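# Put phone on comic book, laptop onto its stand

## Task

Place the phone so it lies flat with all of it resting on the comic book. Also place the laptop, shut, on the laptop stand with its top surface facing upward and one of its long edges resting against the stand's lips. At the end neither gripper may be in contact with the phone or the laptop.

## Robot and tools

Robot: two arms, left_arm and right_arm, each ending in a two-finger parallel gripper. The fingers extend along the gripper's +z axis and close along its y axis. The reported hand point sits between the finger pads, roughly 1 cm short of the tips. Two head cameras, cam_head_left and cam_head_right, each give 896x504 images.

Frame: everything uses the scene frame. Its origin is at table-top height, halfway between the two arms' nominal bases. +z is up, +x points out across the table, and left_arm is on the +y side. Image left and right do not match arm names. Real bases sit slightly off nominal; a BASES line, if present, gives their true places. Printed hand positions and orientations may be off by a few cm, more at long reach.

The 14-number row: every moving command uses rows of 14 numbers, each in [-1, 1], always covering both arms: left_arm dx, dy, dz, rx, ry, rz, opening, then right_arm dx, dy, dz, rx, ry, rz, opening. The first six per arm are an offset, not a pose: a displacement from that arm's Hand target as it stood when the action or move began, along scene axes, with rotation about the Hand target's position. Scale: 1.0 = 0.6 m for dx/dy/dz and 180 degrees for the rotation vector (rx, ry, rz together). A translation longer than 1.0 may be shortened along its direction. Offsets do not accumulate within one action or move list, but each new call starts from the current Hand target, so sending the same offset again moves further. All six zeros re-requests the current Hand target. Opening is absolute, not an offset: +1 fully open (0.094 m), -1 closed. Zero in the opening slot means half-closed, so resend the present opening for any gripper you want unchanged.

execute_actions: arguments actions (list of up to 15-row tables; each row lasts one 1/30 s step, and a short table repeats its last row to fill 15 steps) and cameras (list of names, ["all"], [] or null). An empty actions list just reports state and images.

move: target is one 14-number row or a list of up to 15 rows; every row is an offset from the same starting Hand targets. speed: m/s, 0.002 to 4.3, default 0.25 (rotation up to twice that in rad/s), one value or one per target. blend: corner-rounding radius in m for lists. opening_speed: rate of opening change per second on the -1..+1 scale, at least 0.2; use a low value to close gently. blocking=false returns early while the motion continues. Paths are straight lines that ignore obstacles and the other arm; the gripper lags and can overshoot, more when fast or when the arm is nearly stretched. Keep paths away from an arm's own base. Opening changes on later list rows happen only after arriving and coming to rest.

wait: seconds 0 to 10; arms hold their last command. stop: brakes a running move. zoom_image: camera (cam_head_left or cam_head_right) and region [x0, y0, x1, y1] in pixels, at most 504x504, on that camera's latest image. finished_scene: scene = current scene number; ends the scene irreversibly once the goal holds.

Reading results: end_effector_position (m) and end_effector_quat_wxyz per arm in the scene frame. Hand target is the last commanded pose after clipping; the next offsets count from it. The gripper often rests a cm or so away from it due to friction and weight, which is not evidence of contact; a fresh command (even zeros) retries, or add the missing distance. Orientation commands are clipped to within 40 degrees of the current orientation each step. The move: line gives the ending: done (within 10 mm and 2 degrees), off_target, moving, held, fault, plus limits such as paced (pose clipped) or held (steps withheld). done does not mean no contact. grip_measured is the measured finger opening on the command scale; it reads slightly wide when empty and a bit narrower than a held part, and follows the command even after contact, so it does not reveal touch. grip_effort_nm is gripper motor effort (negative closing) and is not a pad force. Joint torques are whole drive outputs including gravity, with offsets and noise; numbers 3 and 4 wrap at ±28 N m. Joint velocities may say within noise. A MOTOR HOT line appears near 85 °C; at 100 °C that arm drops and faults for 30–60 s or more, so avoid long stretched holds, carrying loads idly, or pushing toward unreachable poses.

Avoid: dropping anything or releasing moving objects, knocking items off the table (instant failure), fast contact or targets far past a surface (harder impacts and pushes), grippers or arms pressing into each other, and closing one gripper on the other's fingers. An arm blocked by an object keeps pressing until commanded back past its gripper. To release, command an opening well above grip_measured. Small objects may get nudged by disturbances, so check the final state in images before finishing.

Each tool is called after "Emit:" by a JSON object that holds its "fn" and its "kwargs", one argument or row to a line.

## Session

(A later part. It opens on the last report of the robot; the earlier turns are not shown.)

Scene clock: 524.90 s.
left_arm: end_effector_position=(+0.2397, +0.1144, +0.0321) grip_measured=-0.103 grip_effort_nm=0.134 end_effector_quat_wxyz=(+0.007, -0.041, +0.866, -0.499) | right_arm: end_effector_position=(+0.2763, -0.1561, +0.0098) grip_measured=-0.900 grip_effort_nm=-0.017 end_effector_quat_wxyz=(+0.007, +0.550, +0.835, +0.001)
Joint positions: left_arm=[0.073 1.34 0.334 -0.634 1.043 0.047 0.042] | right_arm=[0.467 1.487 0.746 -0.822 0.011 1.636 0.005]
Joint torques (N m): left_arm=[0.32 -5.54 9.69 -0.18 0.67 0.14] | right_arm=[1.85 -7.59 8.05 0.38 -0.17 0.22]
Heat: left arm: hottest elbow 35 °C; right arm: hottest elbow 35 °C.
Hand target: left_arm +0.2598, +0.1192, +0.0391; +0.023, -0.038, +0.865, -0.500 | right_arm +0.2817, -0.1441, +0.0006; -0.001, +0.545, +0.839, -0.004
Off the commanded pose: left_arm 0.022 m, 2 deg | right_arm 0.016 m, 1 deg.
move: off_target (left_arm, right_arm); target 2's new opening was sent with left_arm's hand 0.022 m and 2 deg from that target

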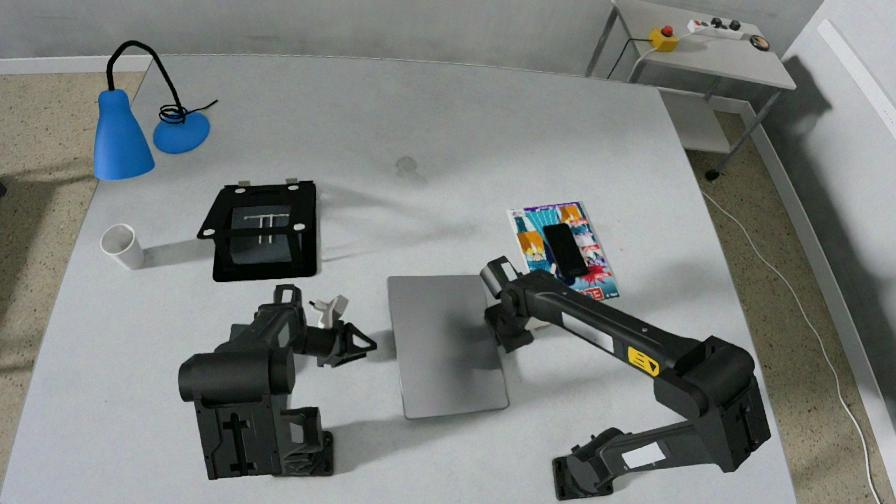

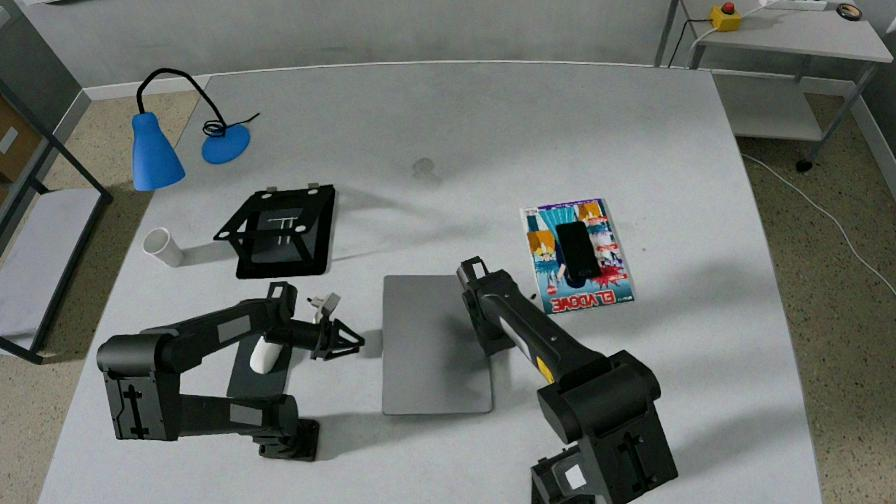

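Emit:
{"fn": "move", "kwargs": {
  "target": [
    [0.02,-0.135,0.0,0,0,0,-0.1, 0,0,0,0,0,0,-0.9]
  ],
  "speed": 0.06,
  "cameras": ["all"]
}}

Emit:
{"fn": "zoom_image", "kwargs": {
  "camera": "cam_head_left",
  "region": [320, 260, 520, 430]
}}

Emit:
{"fn": "zoom_image", "kwargs": {
  "camera": "cam_head_left",
  "region": [350, 300, 430, 380]
}}

Emit:
{"fn": "zoom_image", "kwargs": {
  "camera": "cam_head_right",
  "region": [340, 300, 420, 380]
}}

Scene clock: 533.50 s.
left_arm: end_effector_position=(+0.2770, +0.0613, +0.0341) grip_measured=-0.102 grip_effort_nm=0.125 end_effector_quat_wxyz=(+0.028, -0.076, +0.867, -0.491) | right_arm: end_effector_position=(+0.2774, -0.1687, +0.0100) grip_measured=-0.900 grip_effort_nm=-0.007 end_effector_quat_wxyz=(+0.020, +0.555, +0.831, -0.018)
Joint positions: left_arm=[-0.184 1.322 0.305 -0.096 0.958 -0.57 0.042] | right_arm=[0.454 1.487 0.746 -0.841 0.053 1.637 0.005]
Joint torques (N m): left_arm=[-7.24 -6.3 7.12 2.21 0.75 -0.1] | right_arm=[2.84 -7.82 7.92 0.84 -1.57 0.21]
Heat: left arm: hottest elbow 34 °C; right arm: hottest elbow 35 °C.
Hand target: left_arm +0.2718, +0.0382, +0.0391; +0.022, -0.038, +0.865, -0.500 | right_arm +0.2817, -0.1441, +0.0006; -0.001, +0.545, +0.839, -0.004
Off the commanded pose: left_arm 0.024 m, 5 deg | right_arm 0.027 m, 3 deg.
move: off_target (left_arm, right_arm)

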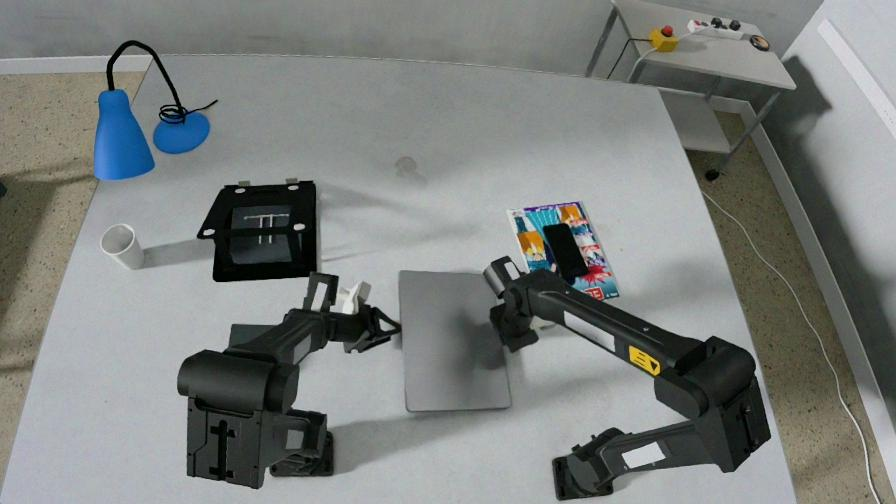

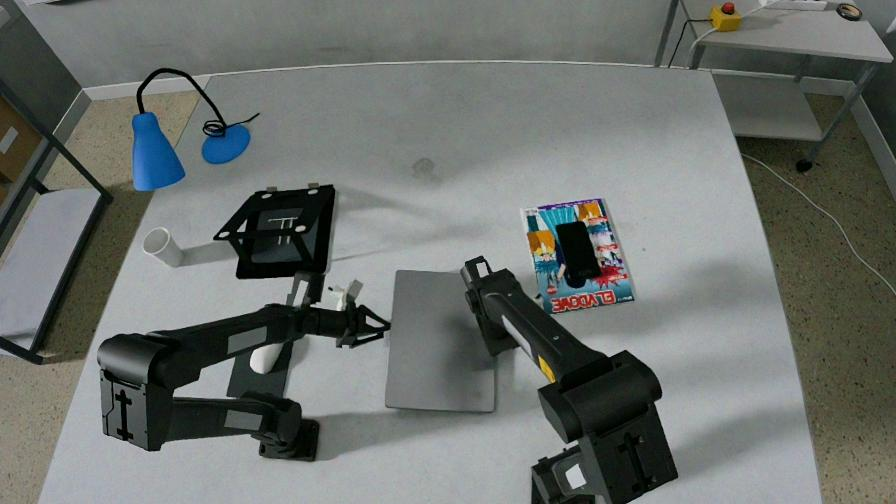

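Scaled by 2.520.

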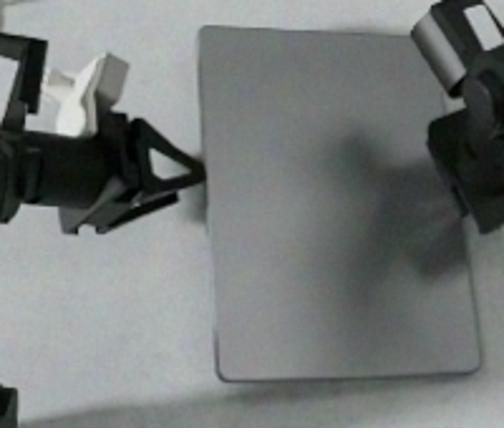

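Scaled by 6.300.

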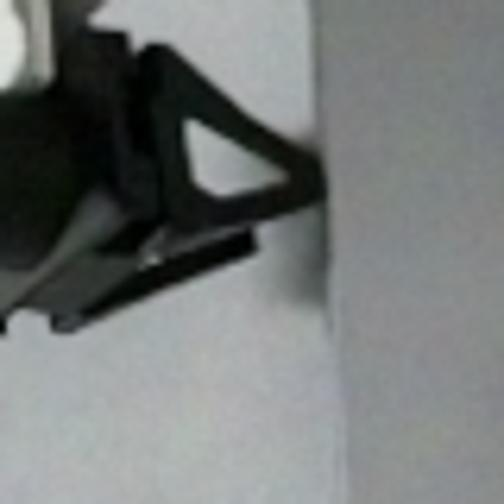

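Scaled by 6.300.

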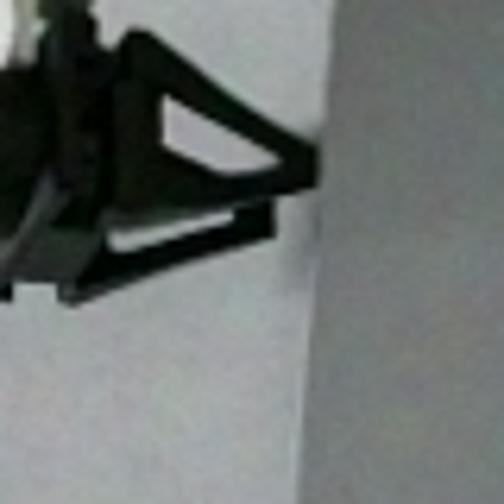

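Emit:
{"fn": "move", "kwargs": {
  "target": [
    [0.0,0.13,0.01,0,0,0,-0.1, 0,0,0,0,0,0,-0.9],
    [0.0,0.13,0.01,-0.1,0,-0.0,0.38, 0,0,0,0,0,0,-0.9]
  ],
  "speed": 0.1,
  "cameras": ["all"]
}}

Emit:
{"fn": "zoom_image", "kwargs": {
  "camera": "cam_head_left",
  "region": [310, 270, 430, 390]
}}

Emit:
{"fn": "zoom_image", "kwargs": {
  "camera": "cam_head_right",
  "region": [300, 270, 420, 390]
}}

Scene clock: 557.40 s.
left_arm: end_effector_position=(+0.2589, +0.1109, +0.0436) grip_measured=+0.377 grip_effort_nm=0.125 end_effector_quat_wxyz=(+0.007, -0.040, +0.777, -0.628) | right_arm: end_effector_position=(+0.2755, -0.1628, +0.0098) grip_measured=-0.900 grip_effort_nm=-0.007 end_effector_quat_wxyz=(+0.008, +0.554, +0.832, -0.009)
Joint positions: left_arm=[0.137 1.64 0.435 -0.808 1.334 0.413 0.065] | right_arm=[0.457 1.487 0.746 -0.837 0.024 1.638 0.005]
Joint torques (N m): left_arm=[-0.5 -7.47 5.74 -0.66 0.66 0.17] | right_arm=[2.55 -7.88 7.98 0.85 -0.61 0.21]
Heat: left arm: hottest elbow 34 °C; right arm: hottest elbow 36 °C.
Hand target: left_arm +0.2718, +0.1162, +0.0451; +0.016, -0.041, +0.776, -0.629 | right_arm +0.2817, -0.1441, +0.0007; -0.001, +0.545, +0.839, -0.004
Off the commanded pose: left_arm 0.014 m, 1 deg | right_arm 0.022 m, 2 deg.
move: off_target (left_arm, right_arm); target 2's new opening was sent with left_arm's hand 0.014 m and 1 deg from that target

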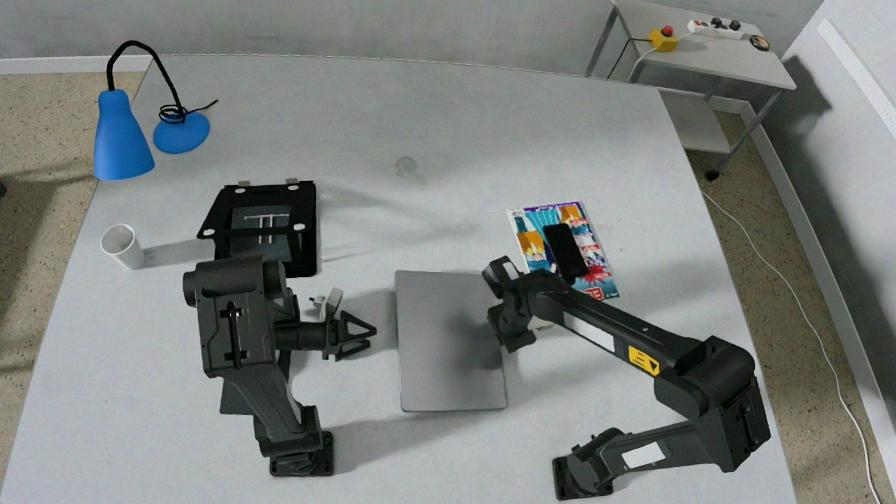

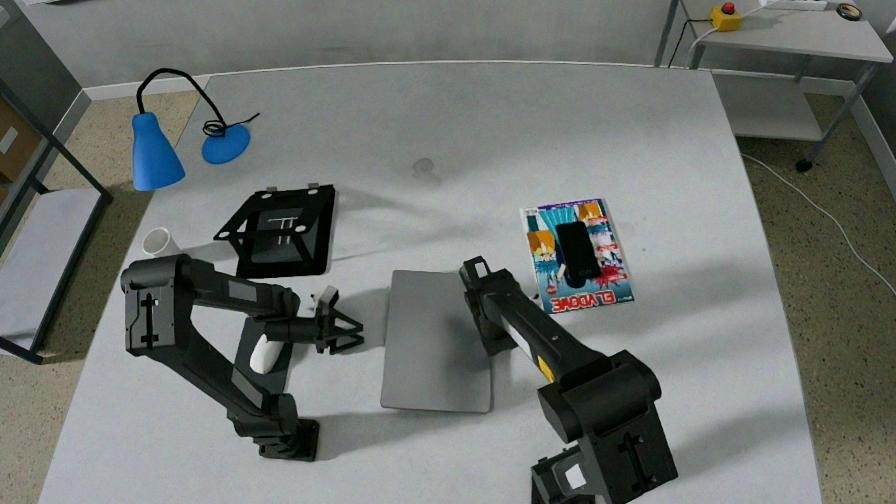

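Scaled by 4.200.

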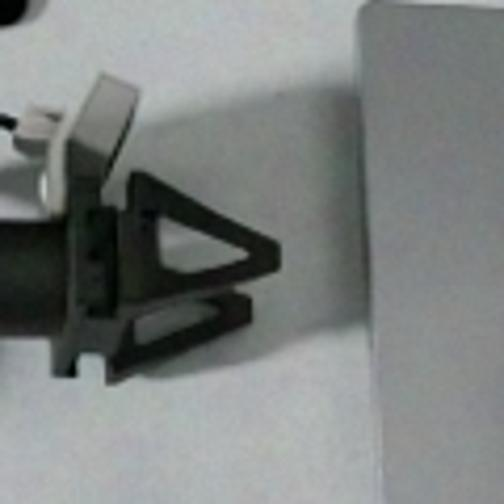

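Scaled by 4.200.

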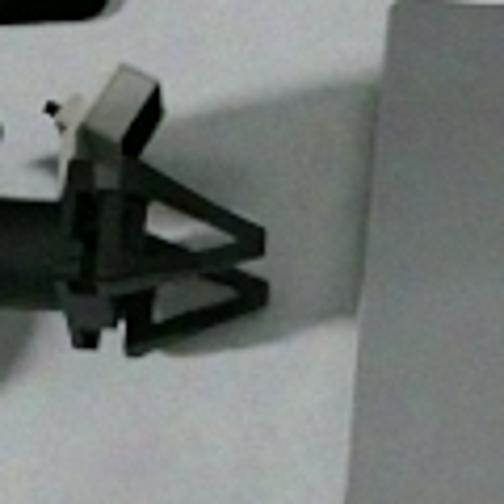

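Emit:
{"fn": "move", "kwargs": {
  "target": [
    [0.0,-0.115,0.0,0,0,0,0.38, 0,0,0,0,0,0,-0.9]
  ],
  "speed": 0.06,
  "cameras": ["all"]
}}

Emit:
{"fn": "zoom_image", "kwargs": {
  "camera": "cam_head_left",
  "region": [340, 260, 520, 430]
}}

Emit:
{"fn": "zoom_image", "kwargs": {
  "camera": "cam_head_right",
  "region": [340, 280, 440, 380]
}}

Scene clock: 574.53 s.
left_arm: end_effector_position=(+0.2779, +0.0508, +0.0483) grip_measured=+0.378 grip_effort_nm=0.129 end_effector_quat_wxyz=(+0.023, -0.042, +0.776, -0.629) | right_arm: end_effector_position=(+0.2755, -0.1628, +0.0098) grip_measured=-0.900 grip_effort_nm=-0.007 end_effector_quat_wxyz=(+0.008, +0.555, +0.832, -0.009)
Joint positions: left_arm=[-0.132 1.57 0.248 0.487 1.286 -0.774 0.065] | right_arm=[0.457 1.487 0.746 -0.837 0.024 1.638 0.005]
Joint torques (N m): left_arm=[-3.14 -7.24 3.12 1.87 0.36 0.02] | right_arm=[2.49 -7.71 7.97 0.81 -0.61 0.2]
Heat: left arm: hottest elbow 33 °C; right arm: hottest elbow 36 °C.
Hand target: left_arm +0.2719, +0.0472, +0.0451; +0.016, -0.041, +0.776, -0.629 | right_arm +0.2817, -0.1441, +0.0007; -0.001, +0.545, +0.838, -0.004
Off the commanded pose: left_arm 0.008 m, 1 deg | right_arm 0.022 m, 2 deg.
move: off_target (right_arm)

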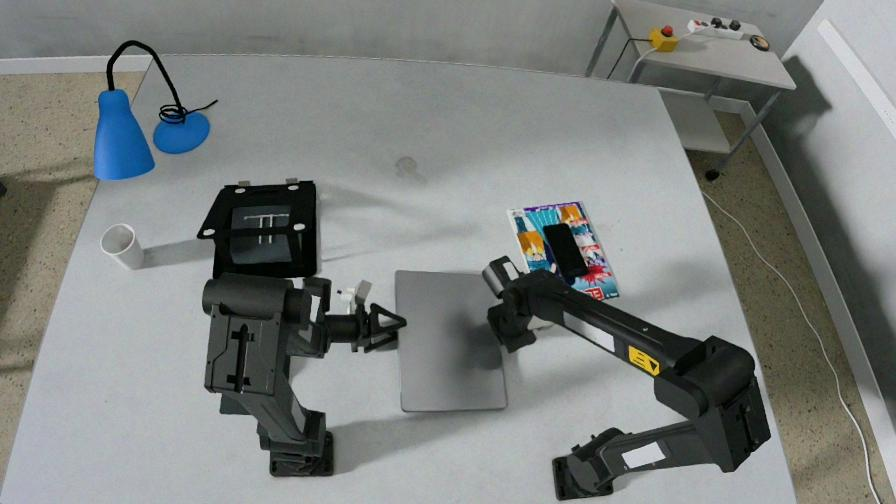

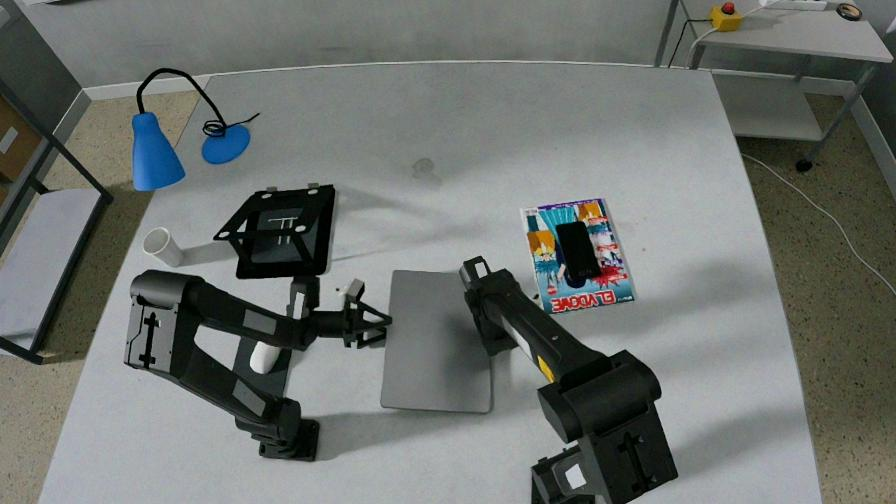

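Scaled by 2.800.

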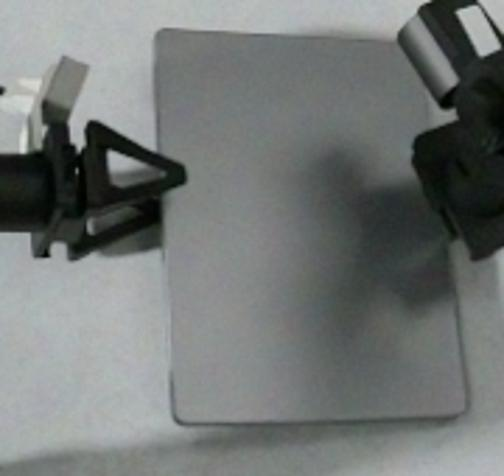

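Scaled by 5.040.

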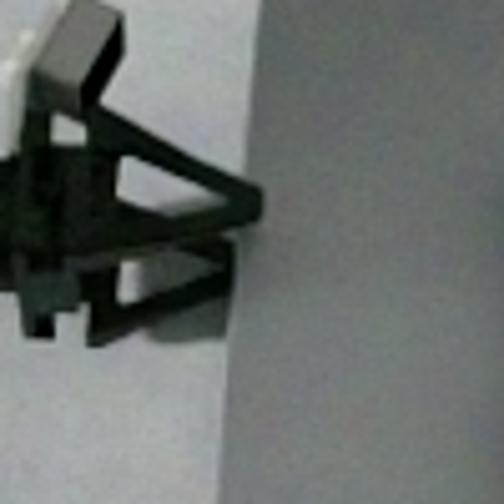

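Emit:
{"fn": "move", "kwargs": {
  "target": [
    [0.0,-0.05,-0.004,0,0,0,0.38, 0,0,0,0,0,0,-0.9]
  ],
  "speed": 0.05,
  "cameras": ["all"]
}}

Emit:
{"fn": "zoom_image", "kwargs": {
  "camera": "cam_head_left",
  "region": [340, 260, 520, 430]
}}

Emit:
{"fn": "zoom_image", "kwargs": {
  "camera": "cam_head_right",
  "region": [340, 280, 440, 380]
}}

Scene clock: 579.20 s.
left_arm: end_effector_position=(+0.2784, +0.0202, +0.0453) grip_measured=+0.378 grip_effort_nm=0.129 end_effector_quat_wxyz=(+0.023, -0.042, +0.776, -0.629) | right_arm: end_effector_position=(+0.2755, -0.1628, +0.0098) grip_measured=-0.900 grip_effort_nm=-0.017 end_effector_quat_wxyz=(+0.008, +0.555, +0.832, -0.009)
Joint positions: left_arm=[-0.259 1.666 0.232 0.841 1.189 -1.03 0.065] | right_arm=[0.457 1.487 0.746 -0.837 0.024 1.638 0.005]
Joint torques (N m): left_arm=[-2.67 -8.59 2.24 2.11 0.17 -0.02] | right_arm=[2.49 -7.82 7.97 0.81 -0.61 0.21]
Heat: left arm: hottest elbow 33 °C; right arm: hottest elbow 36 °C.
Hand target: left_arm +0.2720, +0.0172, +0.0428; +0.016, -0.041, +0.776, -0.629 | right_arm +0.2817, -0.1441, +0.0007; -0.001, +0.545, +0.839, -0.004
Off the commanded pose: left_arm 0.008 m, 1 deg | right_arm 0.022 m, 2 deg.
move: off_target (right_arm)

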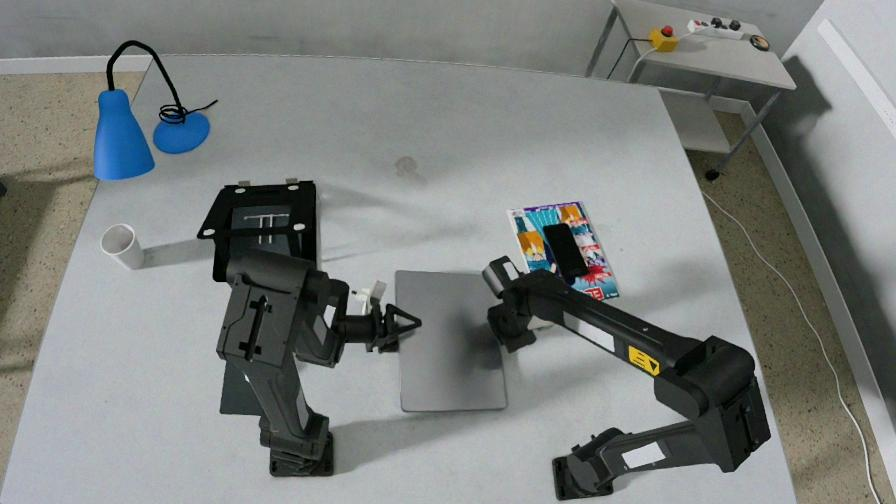

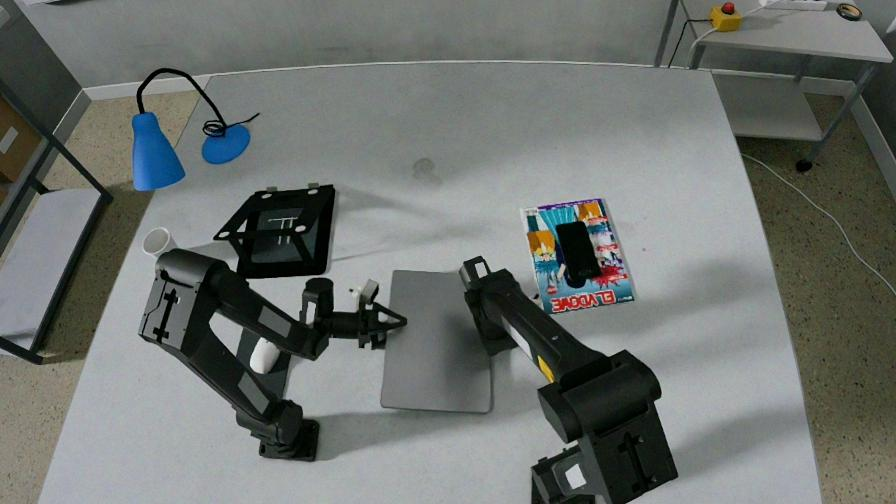

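Scaled by 2.800.

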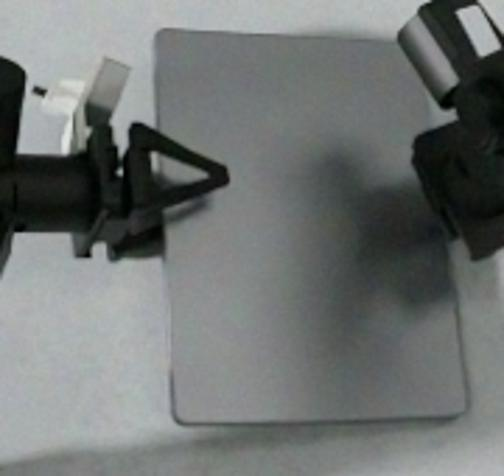

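Scaled by 5.040.

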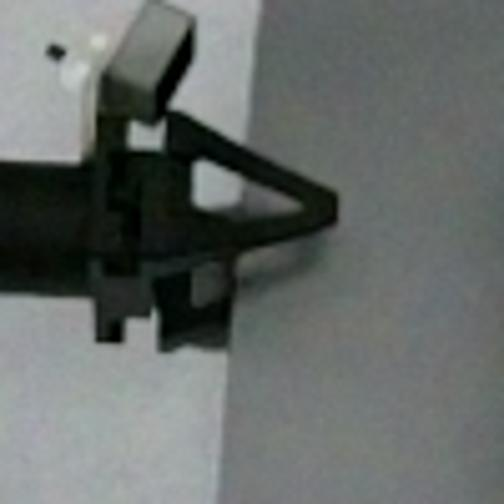

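Emit:
{"fn": "move", "kwargs": {
  "target": [
    [0.0,0,0.0,0,0,0,-0.04, 0,0,0,0,0,0,-0.9],
    [0.0,0,-0.014,0,0,0,-0.04, 0,0,0,0,0,0,-0.9]
  ],
  "speed": 0.05,
  "opening_speed": 0.4
}}

Emit:
{"fn": "move", "kwargs": {
  "target": [
    [0.0,0,0.0,0,0,0,-0.98, 0,0,0,0,0,0,-0.9]
  ],
  "opening_speed": 0.25,
  "cameras": ["all"]
}}

Emit:
{"fn": "zoom_image", "kwargs": {
  "camera": "cam_head_left",
  "region": [340, 260, 520, 430]
}}

Emit:
{"fn": "zoom_image", "kwargs": {
  "camera": "cam_head_right",
  "region": [340, 280, 440, 380]
}}

Scene clock: 586.80 s.
left_arm: end_effector_position=(+0.2776, +0.0203, +0.0364) grip_measured=-0.038 grip_effort_nm=-0.085 end_effector_quat_wxyz=(+0.022, -0.044, +0.776, -0.629) | right_arm: end_effector_position=(+0.2755, -0.1628, +0.0098) grip_measured=-0.900 grip_effort_nm=-0.007 end_effector_quat_wxyz=(+0.008, +0.555, +0.832, -0.009)
Joint positions: left_arm=[-0.26 1.723 0.232 0.898 1.188 -1.033 0.045] | right_arm=[0.457 1.487 0.746 -0.837 0.024 1.638 0.005]
Joint torques (N m): left_arm=[-3.31 -8.47 1.61 2.11 0.19 0.01] | right_arm=[2.43 -7.77 7.95 0.81 -0.61 0.2]
Heat: left arm: hottest elbow 32 °C; right arm: hottest elbow 36 °C.
Hand target: left_arm +0.2720, +0.0172, +0.0344; +0.017, -0.041, +0.776, -0.629 | right_arm +0.2817, -0.1441, +0.0007; -0.001, +0.545, +0.839, -0.004
Off the commanded pose: left_arm 0.007 m, 1 deg | right_arm 0.022 m, 2 deg.
move: off_target (right_arm)

Scene clock: 590.77 s.
left_arm: end_effector_position=(+0.2780, +0.0200, +0.0373) grip_measured=-0.625 grip_effort_nm=-1.009 end_effector_quat_wxyz=(+0.028, -0.036, +0.776, -0.630) | right_arm: end_effector_position=(+0.2755, -0.1628, +0.0098) grip_measured=-0.900 grip_effort_nm=-0.012 end_effector_quat_wxyz=(+0.008, +0.555, +0.832, -0.009)
Joint positions: left_arm=[-0.26 1.724 0.232 0.907 1.19 -1.02 0.018] | right_arm=[0.457 1.487 0.746 -0.837 0.024 1.638 0.005]
Joint torques (N m): left_arm=[-2.67 -8.59 1.68 1.7 0.18 -0.13] | right_arm=[2.55 -7.77 7.98 0.81 -0.61 0.21]
Heat: left arm: hottest elbow 32 °C; right arm: hottest elbow 36 °C.
Hand target: left_arm +0.2720, +0.0172, +0.0344; +0.016, -0.041, +0.776, -0.629 | right_arm +0.2817, -0.1441, +0.0007; -0.001, +0.545, +0.839, -0.004
Off the commanded pose: left_arm 0.007 m, 1 deg | right_arm 0.022 m, 2 deg.
move: off_target (right_arm)

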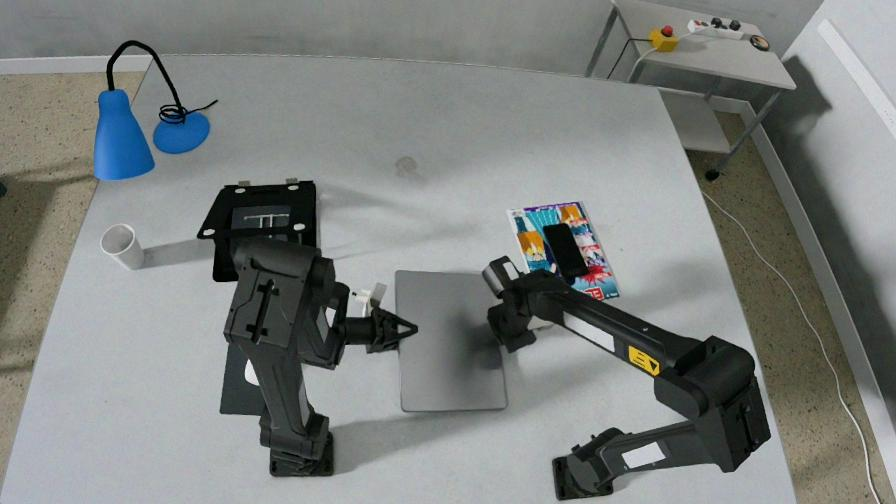

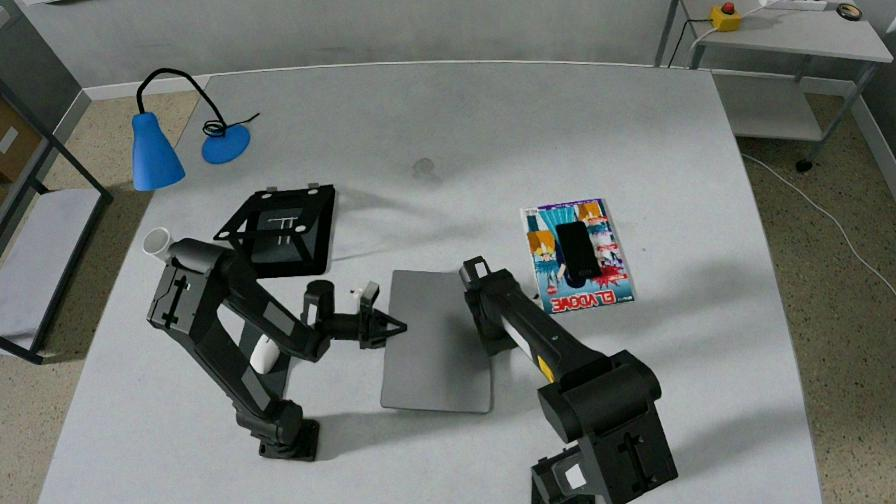

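Scaled by 2.800.

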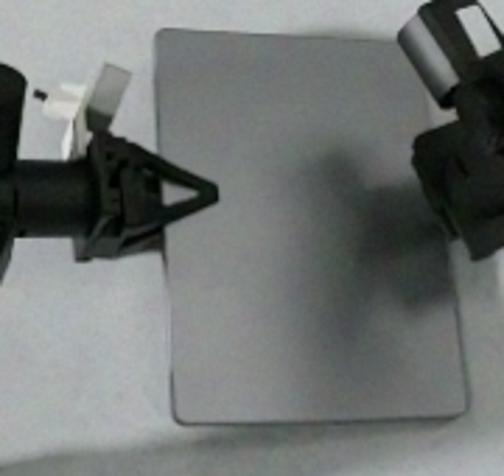

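Scaled by 5.040.

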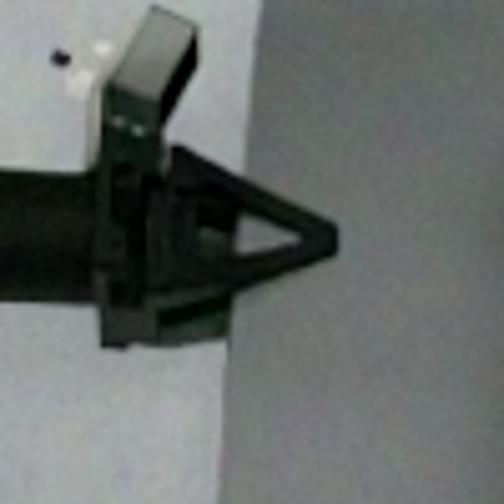

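Emit:
{"fn": "move", "kwargs": {
  "target": [
    [0,0,0,0,0,0,-0.98, 0,-0.12,0.02,0,0,0,-0.9],
    [0,0,0,0,0,0,-0.98, 0,-0.2,0.25,0,0,0,-0.9],
    [0,0,0,0,0,0,-0.98, -0.05,-0.45,0.3,0,0,0,-0.9]
  ],
  "speed": 0.2,
  "blend": [0.02,0.02,0]
}}

Emit:
{"fn": "move", "kwargs": {
  "target": [
    [0,0.0,0.10,0.1,0.006,0,-0.98, 0,0,0,0,0,0,-0.9]
  ],
  "speed": 0.06,
  "cameras": ["all"]
}}

Emit:
{"fn": "zoom_image", "kwargs": {
  "camera": "cam_head_left",
  "region": [340, 240, 540, 440]
}}

Emit:
{"fn": "zoom_image", "kwargs": {
  "camera": "cam_head_right",
  "region": [340, 240, 540, 440]
}}

Scene clock: 605.80 s.
left_arm: end_effector_position=(+0.2780, +0.0200, +0.0373) grip_measured=-0.625 grip_effort_nm=-1.004 end_effector_quat_wxyz=(+0.029, -0.035, +0.776, -0.630) | right_arm: end_effector_position=(+0.2350, -0.4048, +0.1583) grip_measured=-0.900 grip_effort_nm=-0.012 end_effector_quat_wxyz=(-0.025, +0.543, +0.839, -0.011)
Joint positions: left_arm=[-0.26 1.724 0.232 0.907 1.19 -1.02 0.018] | right_arm=[-0.344 1.139 0.876 -1.362 0.01 0.809 0.005]
Joint torques (N m): left_arm=[-2.61 -8.88 1.62 1.8 0.17 -0.11] | right_arm=[-0.44 -8.12 12.33 -0.28 0.02 0.15]
Heat: left arm: hottest elbow 32 °C; right arm: hottest elbow 36 °C.
Hand target: left_arm +0.2720, +0.0172, +0.0344; +0.016, -0.041, +0.776, -0.629 | right_arm +0.2517, -0.4141, +0.1807; -0.001, +0.545, +0.838, -0.004
Off the commanded pose: left_arm 0.007 m, 2 deg | right_arm 0.029 m, 3 deg.
move: off_target (right_arm)

Scene clock: 609.07 s.
left_arm: end_effector_position=(+0.2662, +0.0228, +0.0862) grip_measured=-0.625 grip_effort_nm=-1.013 end_effector_quat_wxyz=(+0.025, -0.037, +0.862, -0.504) | right_arm: end_effector_position=(+0.2351, -0.4047, +0.1583) grip_measured=-0.900 grip_effort_nm=-0.007 end_effector_quat_wxyz=(-0.025, +0.543, +0.840, -0.011)
Joint positions: left_arm=[-0.336 1.128 0.341 -0.18 0.932 -0.704 0.018] | right_arm=[-0.344 1.139 0.876 -1.362 0.01 0.809 0.005]
Joint torques (N m): left_arm=[-2.49 -6.3 11.74 -0.29 -0.09 -0.23] | right_arm=[-0.32 -8.18 12.33 -0.29 0.01 0.09]
Heat: left arm: hottest elbow 32 °C; right arm: hottest elbow 36 °C.
Hand target: left_arm +0.2720, +0.0172, +0.0944; +0.016, -0.044, +0.865, -0.499 | right_arm +0.2518, -0.4141, +0.1807; -0.001, +0.545, +0.838, -0.004
Off the commanded pose: left_arm 0.011 m, 1 deg | right_arm 0.029 m, 3 deg.
move: off_target (left_arm, right_arm)

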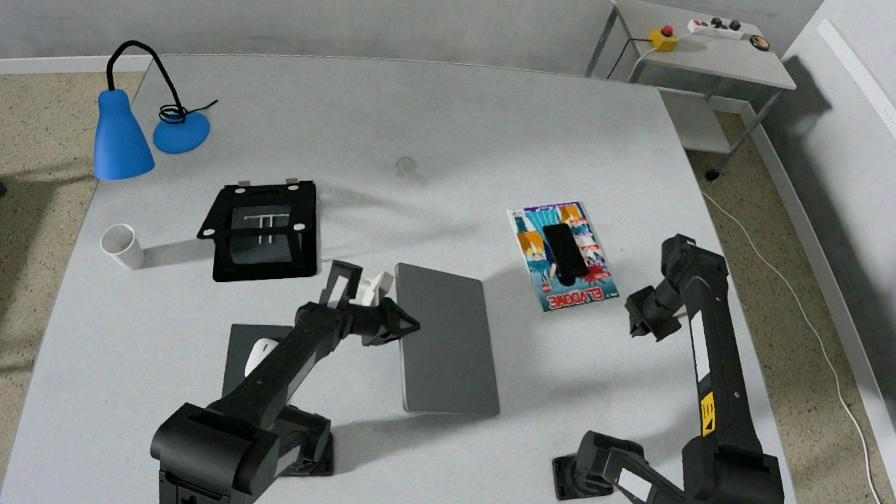

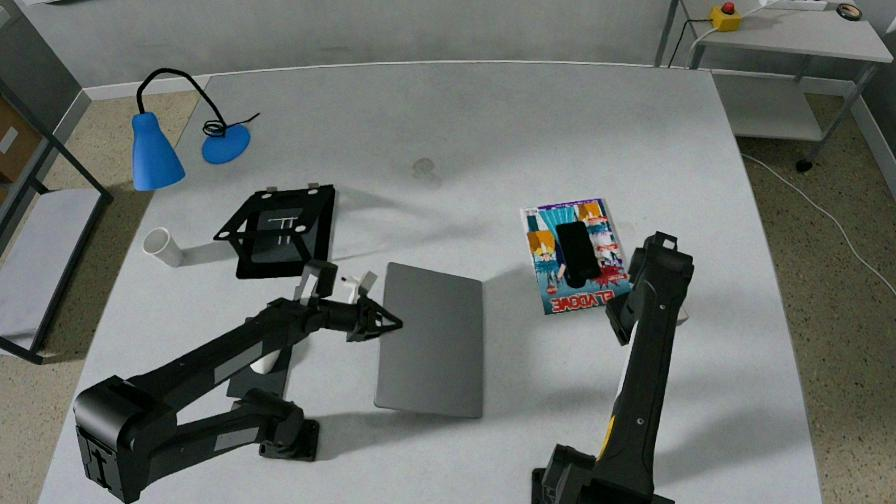

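Scaled by 2.520.

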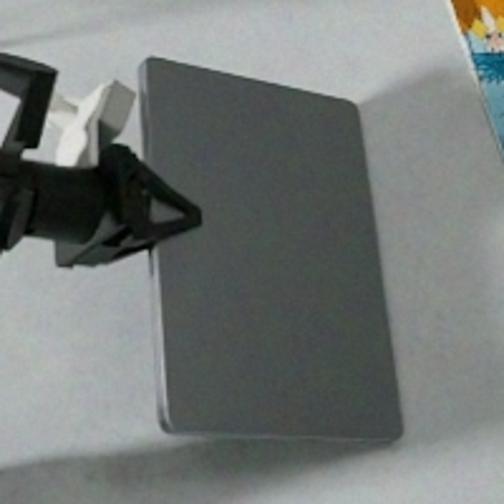

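Scaled by 2.520.

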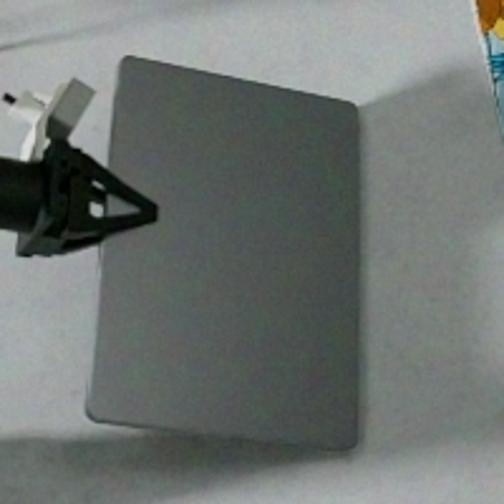

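Emit:
{"fn": "move", "kwargs": {
  "target": [
    [0,0.0,0.11,0.133,0.008,0,-0.98, 0,0,0,0,0,0,-0.9],
    [0,0.03,0.28,0.32,0.02,0,-0.98, 0,0,0,0,0,0,-0.9]
  ],
  "speed": 0.1,
  "cameras": ["all"]
}}

Emit:
{"fn": "zoom_image", "kwargs": {
  "camera": "cam_head_left",
  "region": [340, 220, 540, 420]
}}

Emit:
{"fn": "zoom_image", "kwargs": {
  "camera": "cam_head_right",
  "region": [340, 220, 540, 420]
}}

Scene clock: 618.00 s.
left_arm: end_effector_position=(+0.2468, +0.0629, +0.1964) grip_measured=-0.635 grip_effort_nm=-1.009 end_effector_quat_wxyz=(-0.045, -0.050, +0.997, +0.029) | right_arm: end_effector_position=(+0.2351, -0.4047, +0.1583) grip_measured=-0.900 grip_effort_nm=-0.012 end_effector_quat_wxyz=(-0.025, +0.542, +0.840, -0.011)
Joint positions: left_arm=[-0.711 1.154 0.987 -1.51 0.017 -0.782 0.017] | right_arm=[-0.344 1.139 0.876 -1.362 0.01 0.808 0.005]
Joint torques (N m): left_arm=[-2.49 -10.93 23.64 -1.01 0.04 -0.09] | right_arm=[-0.38 -8.18 12.36 -0.28 0.02 0.1]
Heat: left arm: hottest elbow 34 °C; right arm: hottest elbow 37 °C.
Hand target: left_arm +0.2720, +0.0352, +0.2623; +0.008, -0.046, +0.999, -0.019 | right_arm +0.2518, -0.4141, +0.1807; -0.001, +0.545, +0.839, -0.004
Off the commanded pose: left_arm 0.076 m, 8 deg | right_arm 0.029 m, 3 deg.
move: off_target (left_arm, right_arm)

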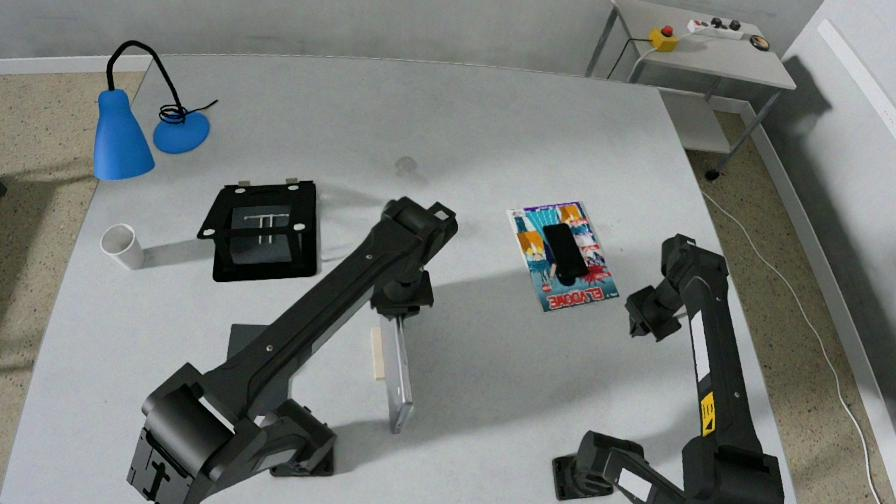

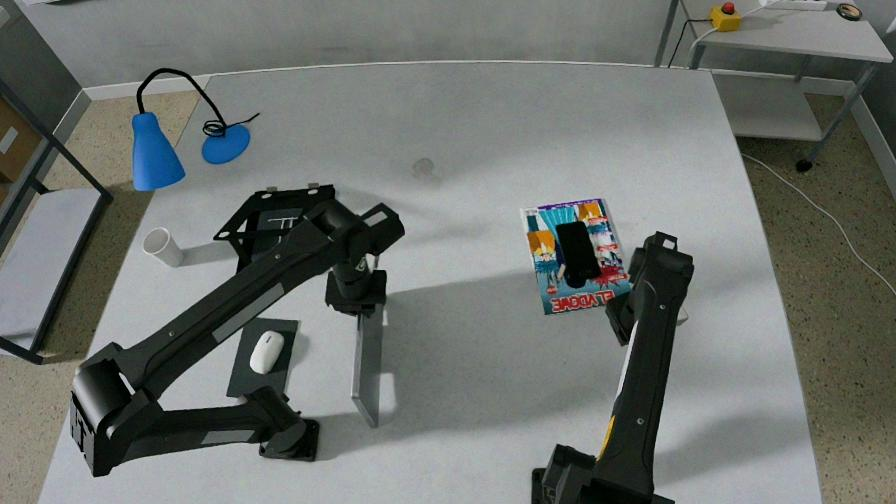

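Scaled by 2.520.

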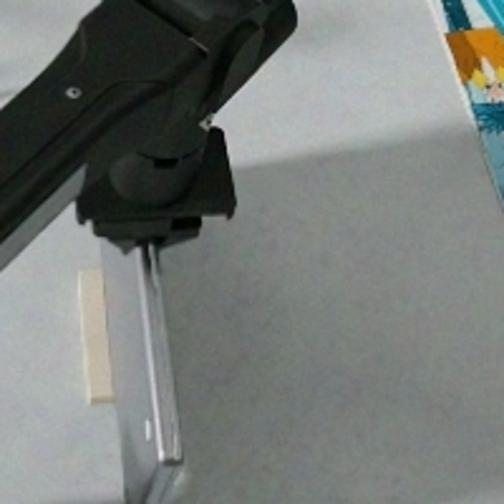

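Scaled by 2.520.

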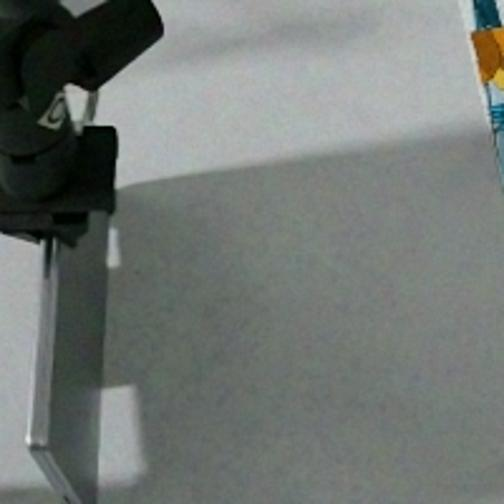

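Emit:
{"fn": "zoom_image", "kwargs": {
  "camera": "cam_head_left",
  "region": [185, 165, 335, 295]
}}

Emit:
{"fn": "zoom_image", "kwargs": {
  "camera": "cam_head_right",
  "region": [200, 165, 350, 295]
}}

Scaled by 3.360.

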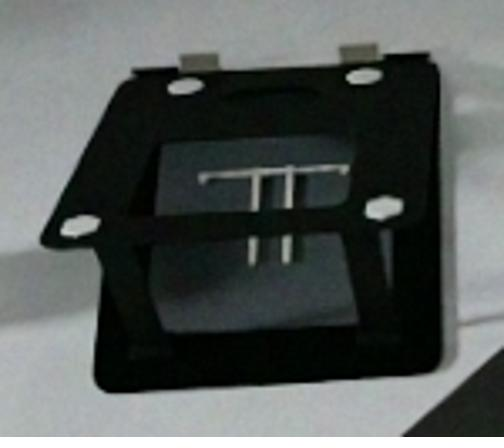

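Scaled by 3.360.

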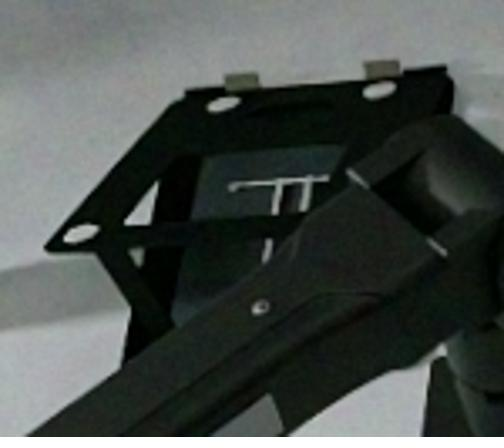

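Emit:
{"fn": "move", "kwargs": {
  "target": [
    [0,0.05,0.12,0,0,0,-0.98, 0,0,0,0,0,0,-0.9],
    [0,0.12,0.15,0,0,0.25,-0.98, 0,0,0,0,0,0,-0.9],
    [0,0.2,0.15,0,0,0.5,-0.98, 0,0,0,0,0,0,-0.9]
  ],
  "speed": 0.15,
  "blend": [0.02,0.03,0],
  "cameras": ["all"]
}}

Emit:
{"fn": "zoom_image", "kwargs": {
  "camera": "cam_head_left",
  "region": [240, 180, 460, 400]
}}

Emit:
{"fn": "zoom_image", "kwargs": {
  "camera": "cam_head_right",
  "region": [240, 180, 460, 400]
}}

Scene clock: 655.93 s.
left_arm: end_effector_position=(+0.2640, +0.1543, +0.2944) grip_measured=-0.635 grip_effort_nm=-1.009 end_effector_quat_wxyz=(-0.024, +0.729, -0.684, +0.020) | right_arm: end_effector_position=(+0.2351, -0.4047, +0.1583) grip_measured=-0.900 grip_effort_nm=-0.012 end_effector_quat_wxyz=(-0.025, +0.542, +0.840, -0.011)
Joint positions: left_arm=[-0.41 0.957 1.116 -1.676 -0.03 -2.014 0.017] | right_arm=[-0.344 1.139 0.876 -1.362 0.01 0.808 0.005]
Joint torques (N m): left_arm=[-0.5 -10.11 19.7 0.06 -0.05 -0.06] | right_arm=[-0.38 -8.18 12.37 -0.28 0.02 0.09]
Motor temperatures (°C): left_arm=[23 27 51 24 27 24 28] | right_arm=[26 33 40 25 25 23 25]
Heat: left arm: hottest elbow 51 °C; right arm: hottest elbow 40 °C.
Hand target: left_arm +0.2719, +0.1553, +0.3523; -0.019, +0.739, -0.674, +0.008 | right_arm +0.2518, -0.4141, +0.1807; -0.001, +0.545, +0.839, -0.004
Off the commanded pose: left_arm 0.058 m, 2 deg | right_arm 0.029 m, 3 deg.
joint sent to its limit (left arm) — joint 4 (wrist pitch), lower limit. The joint targets are off in position and orientation.
move: off_target (left_arm, right_arm)

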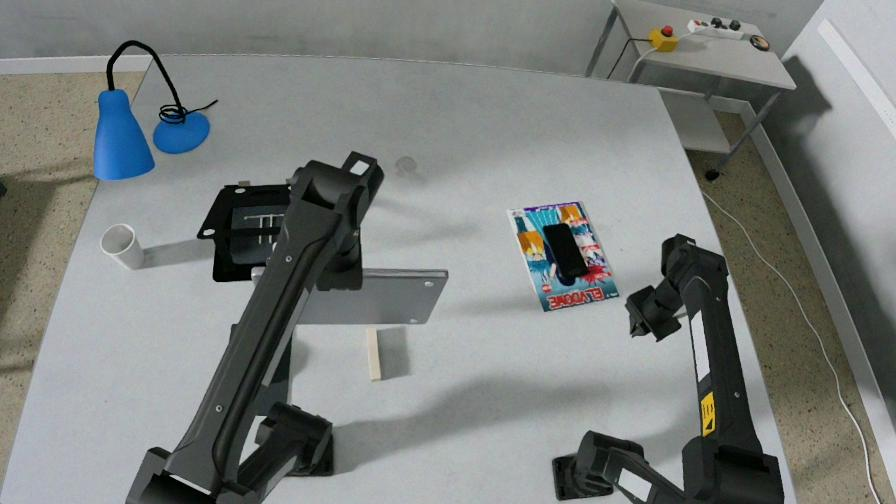

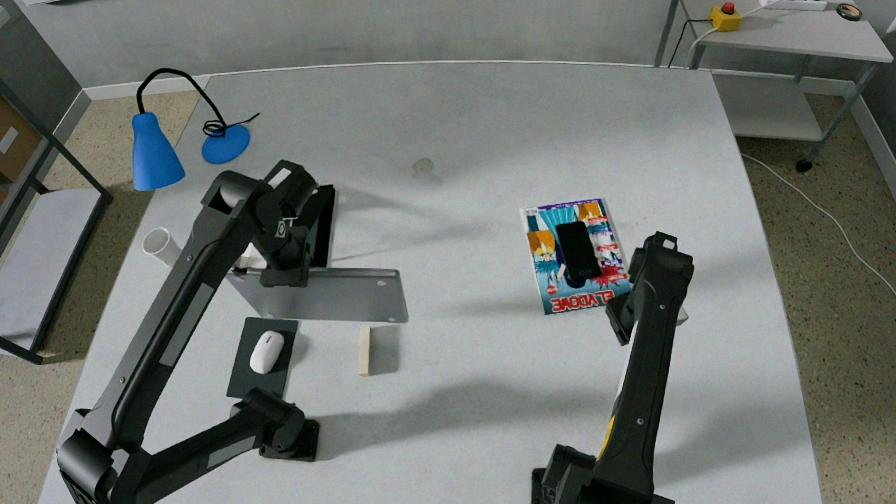

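Scaled by 2.291.

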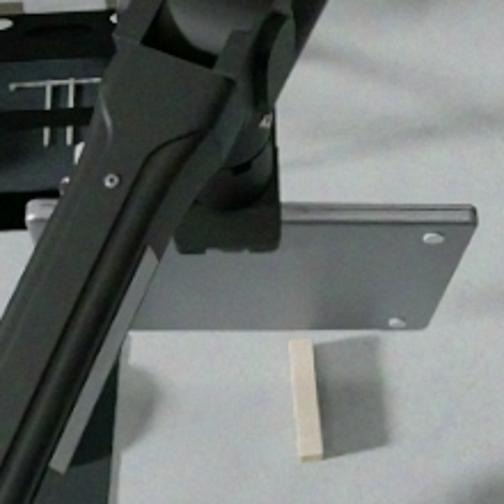

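Scaled by 2.291.

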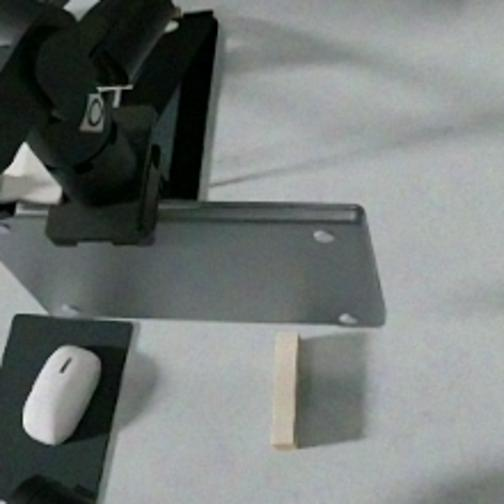

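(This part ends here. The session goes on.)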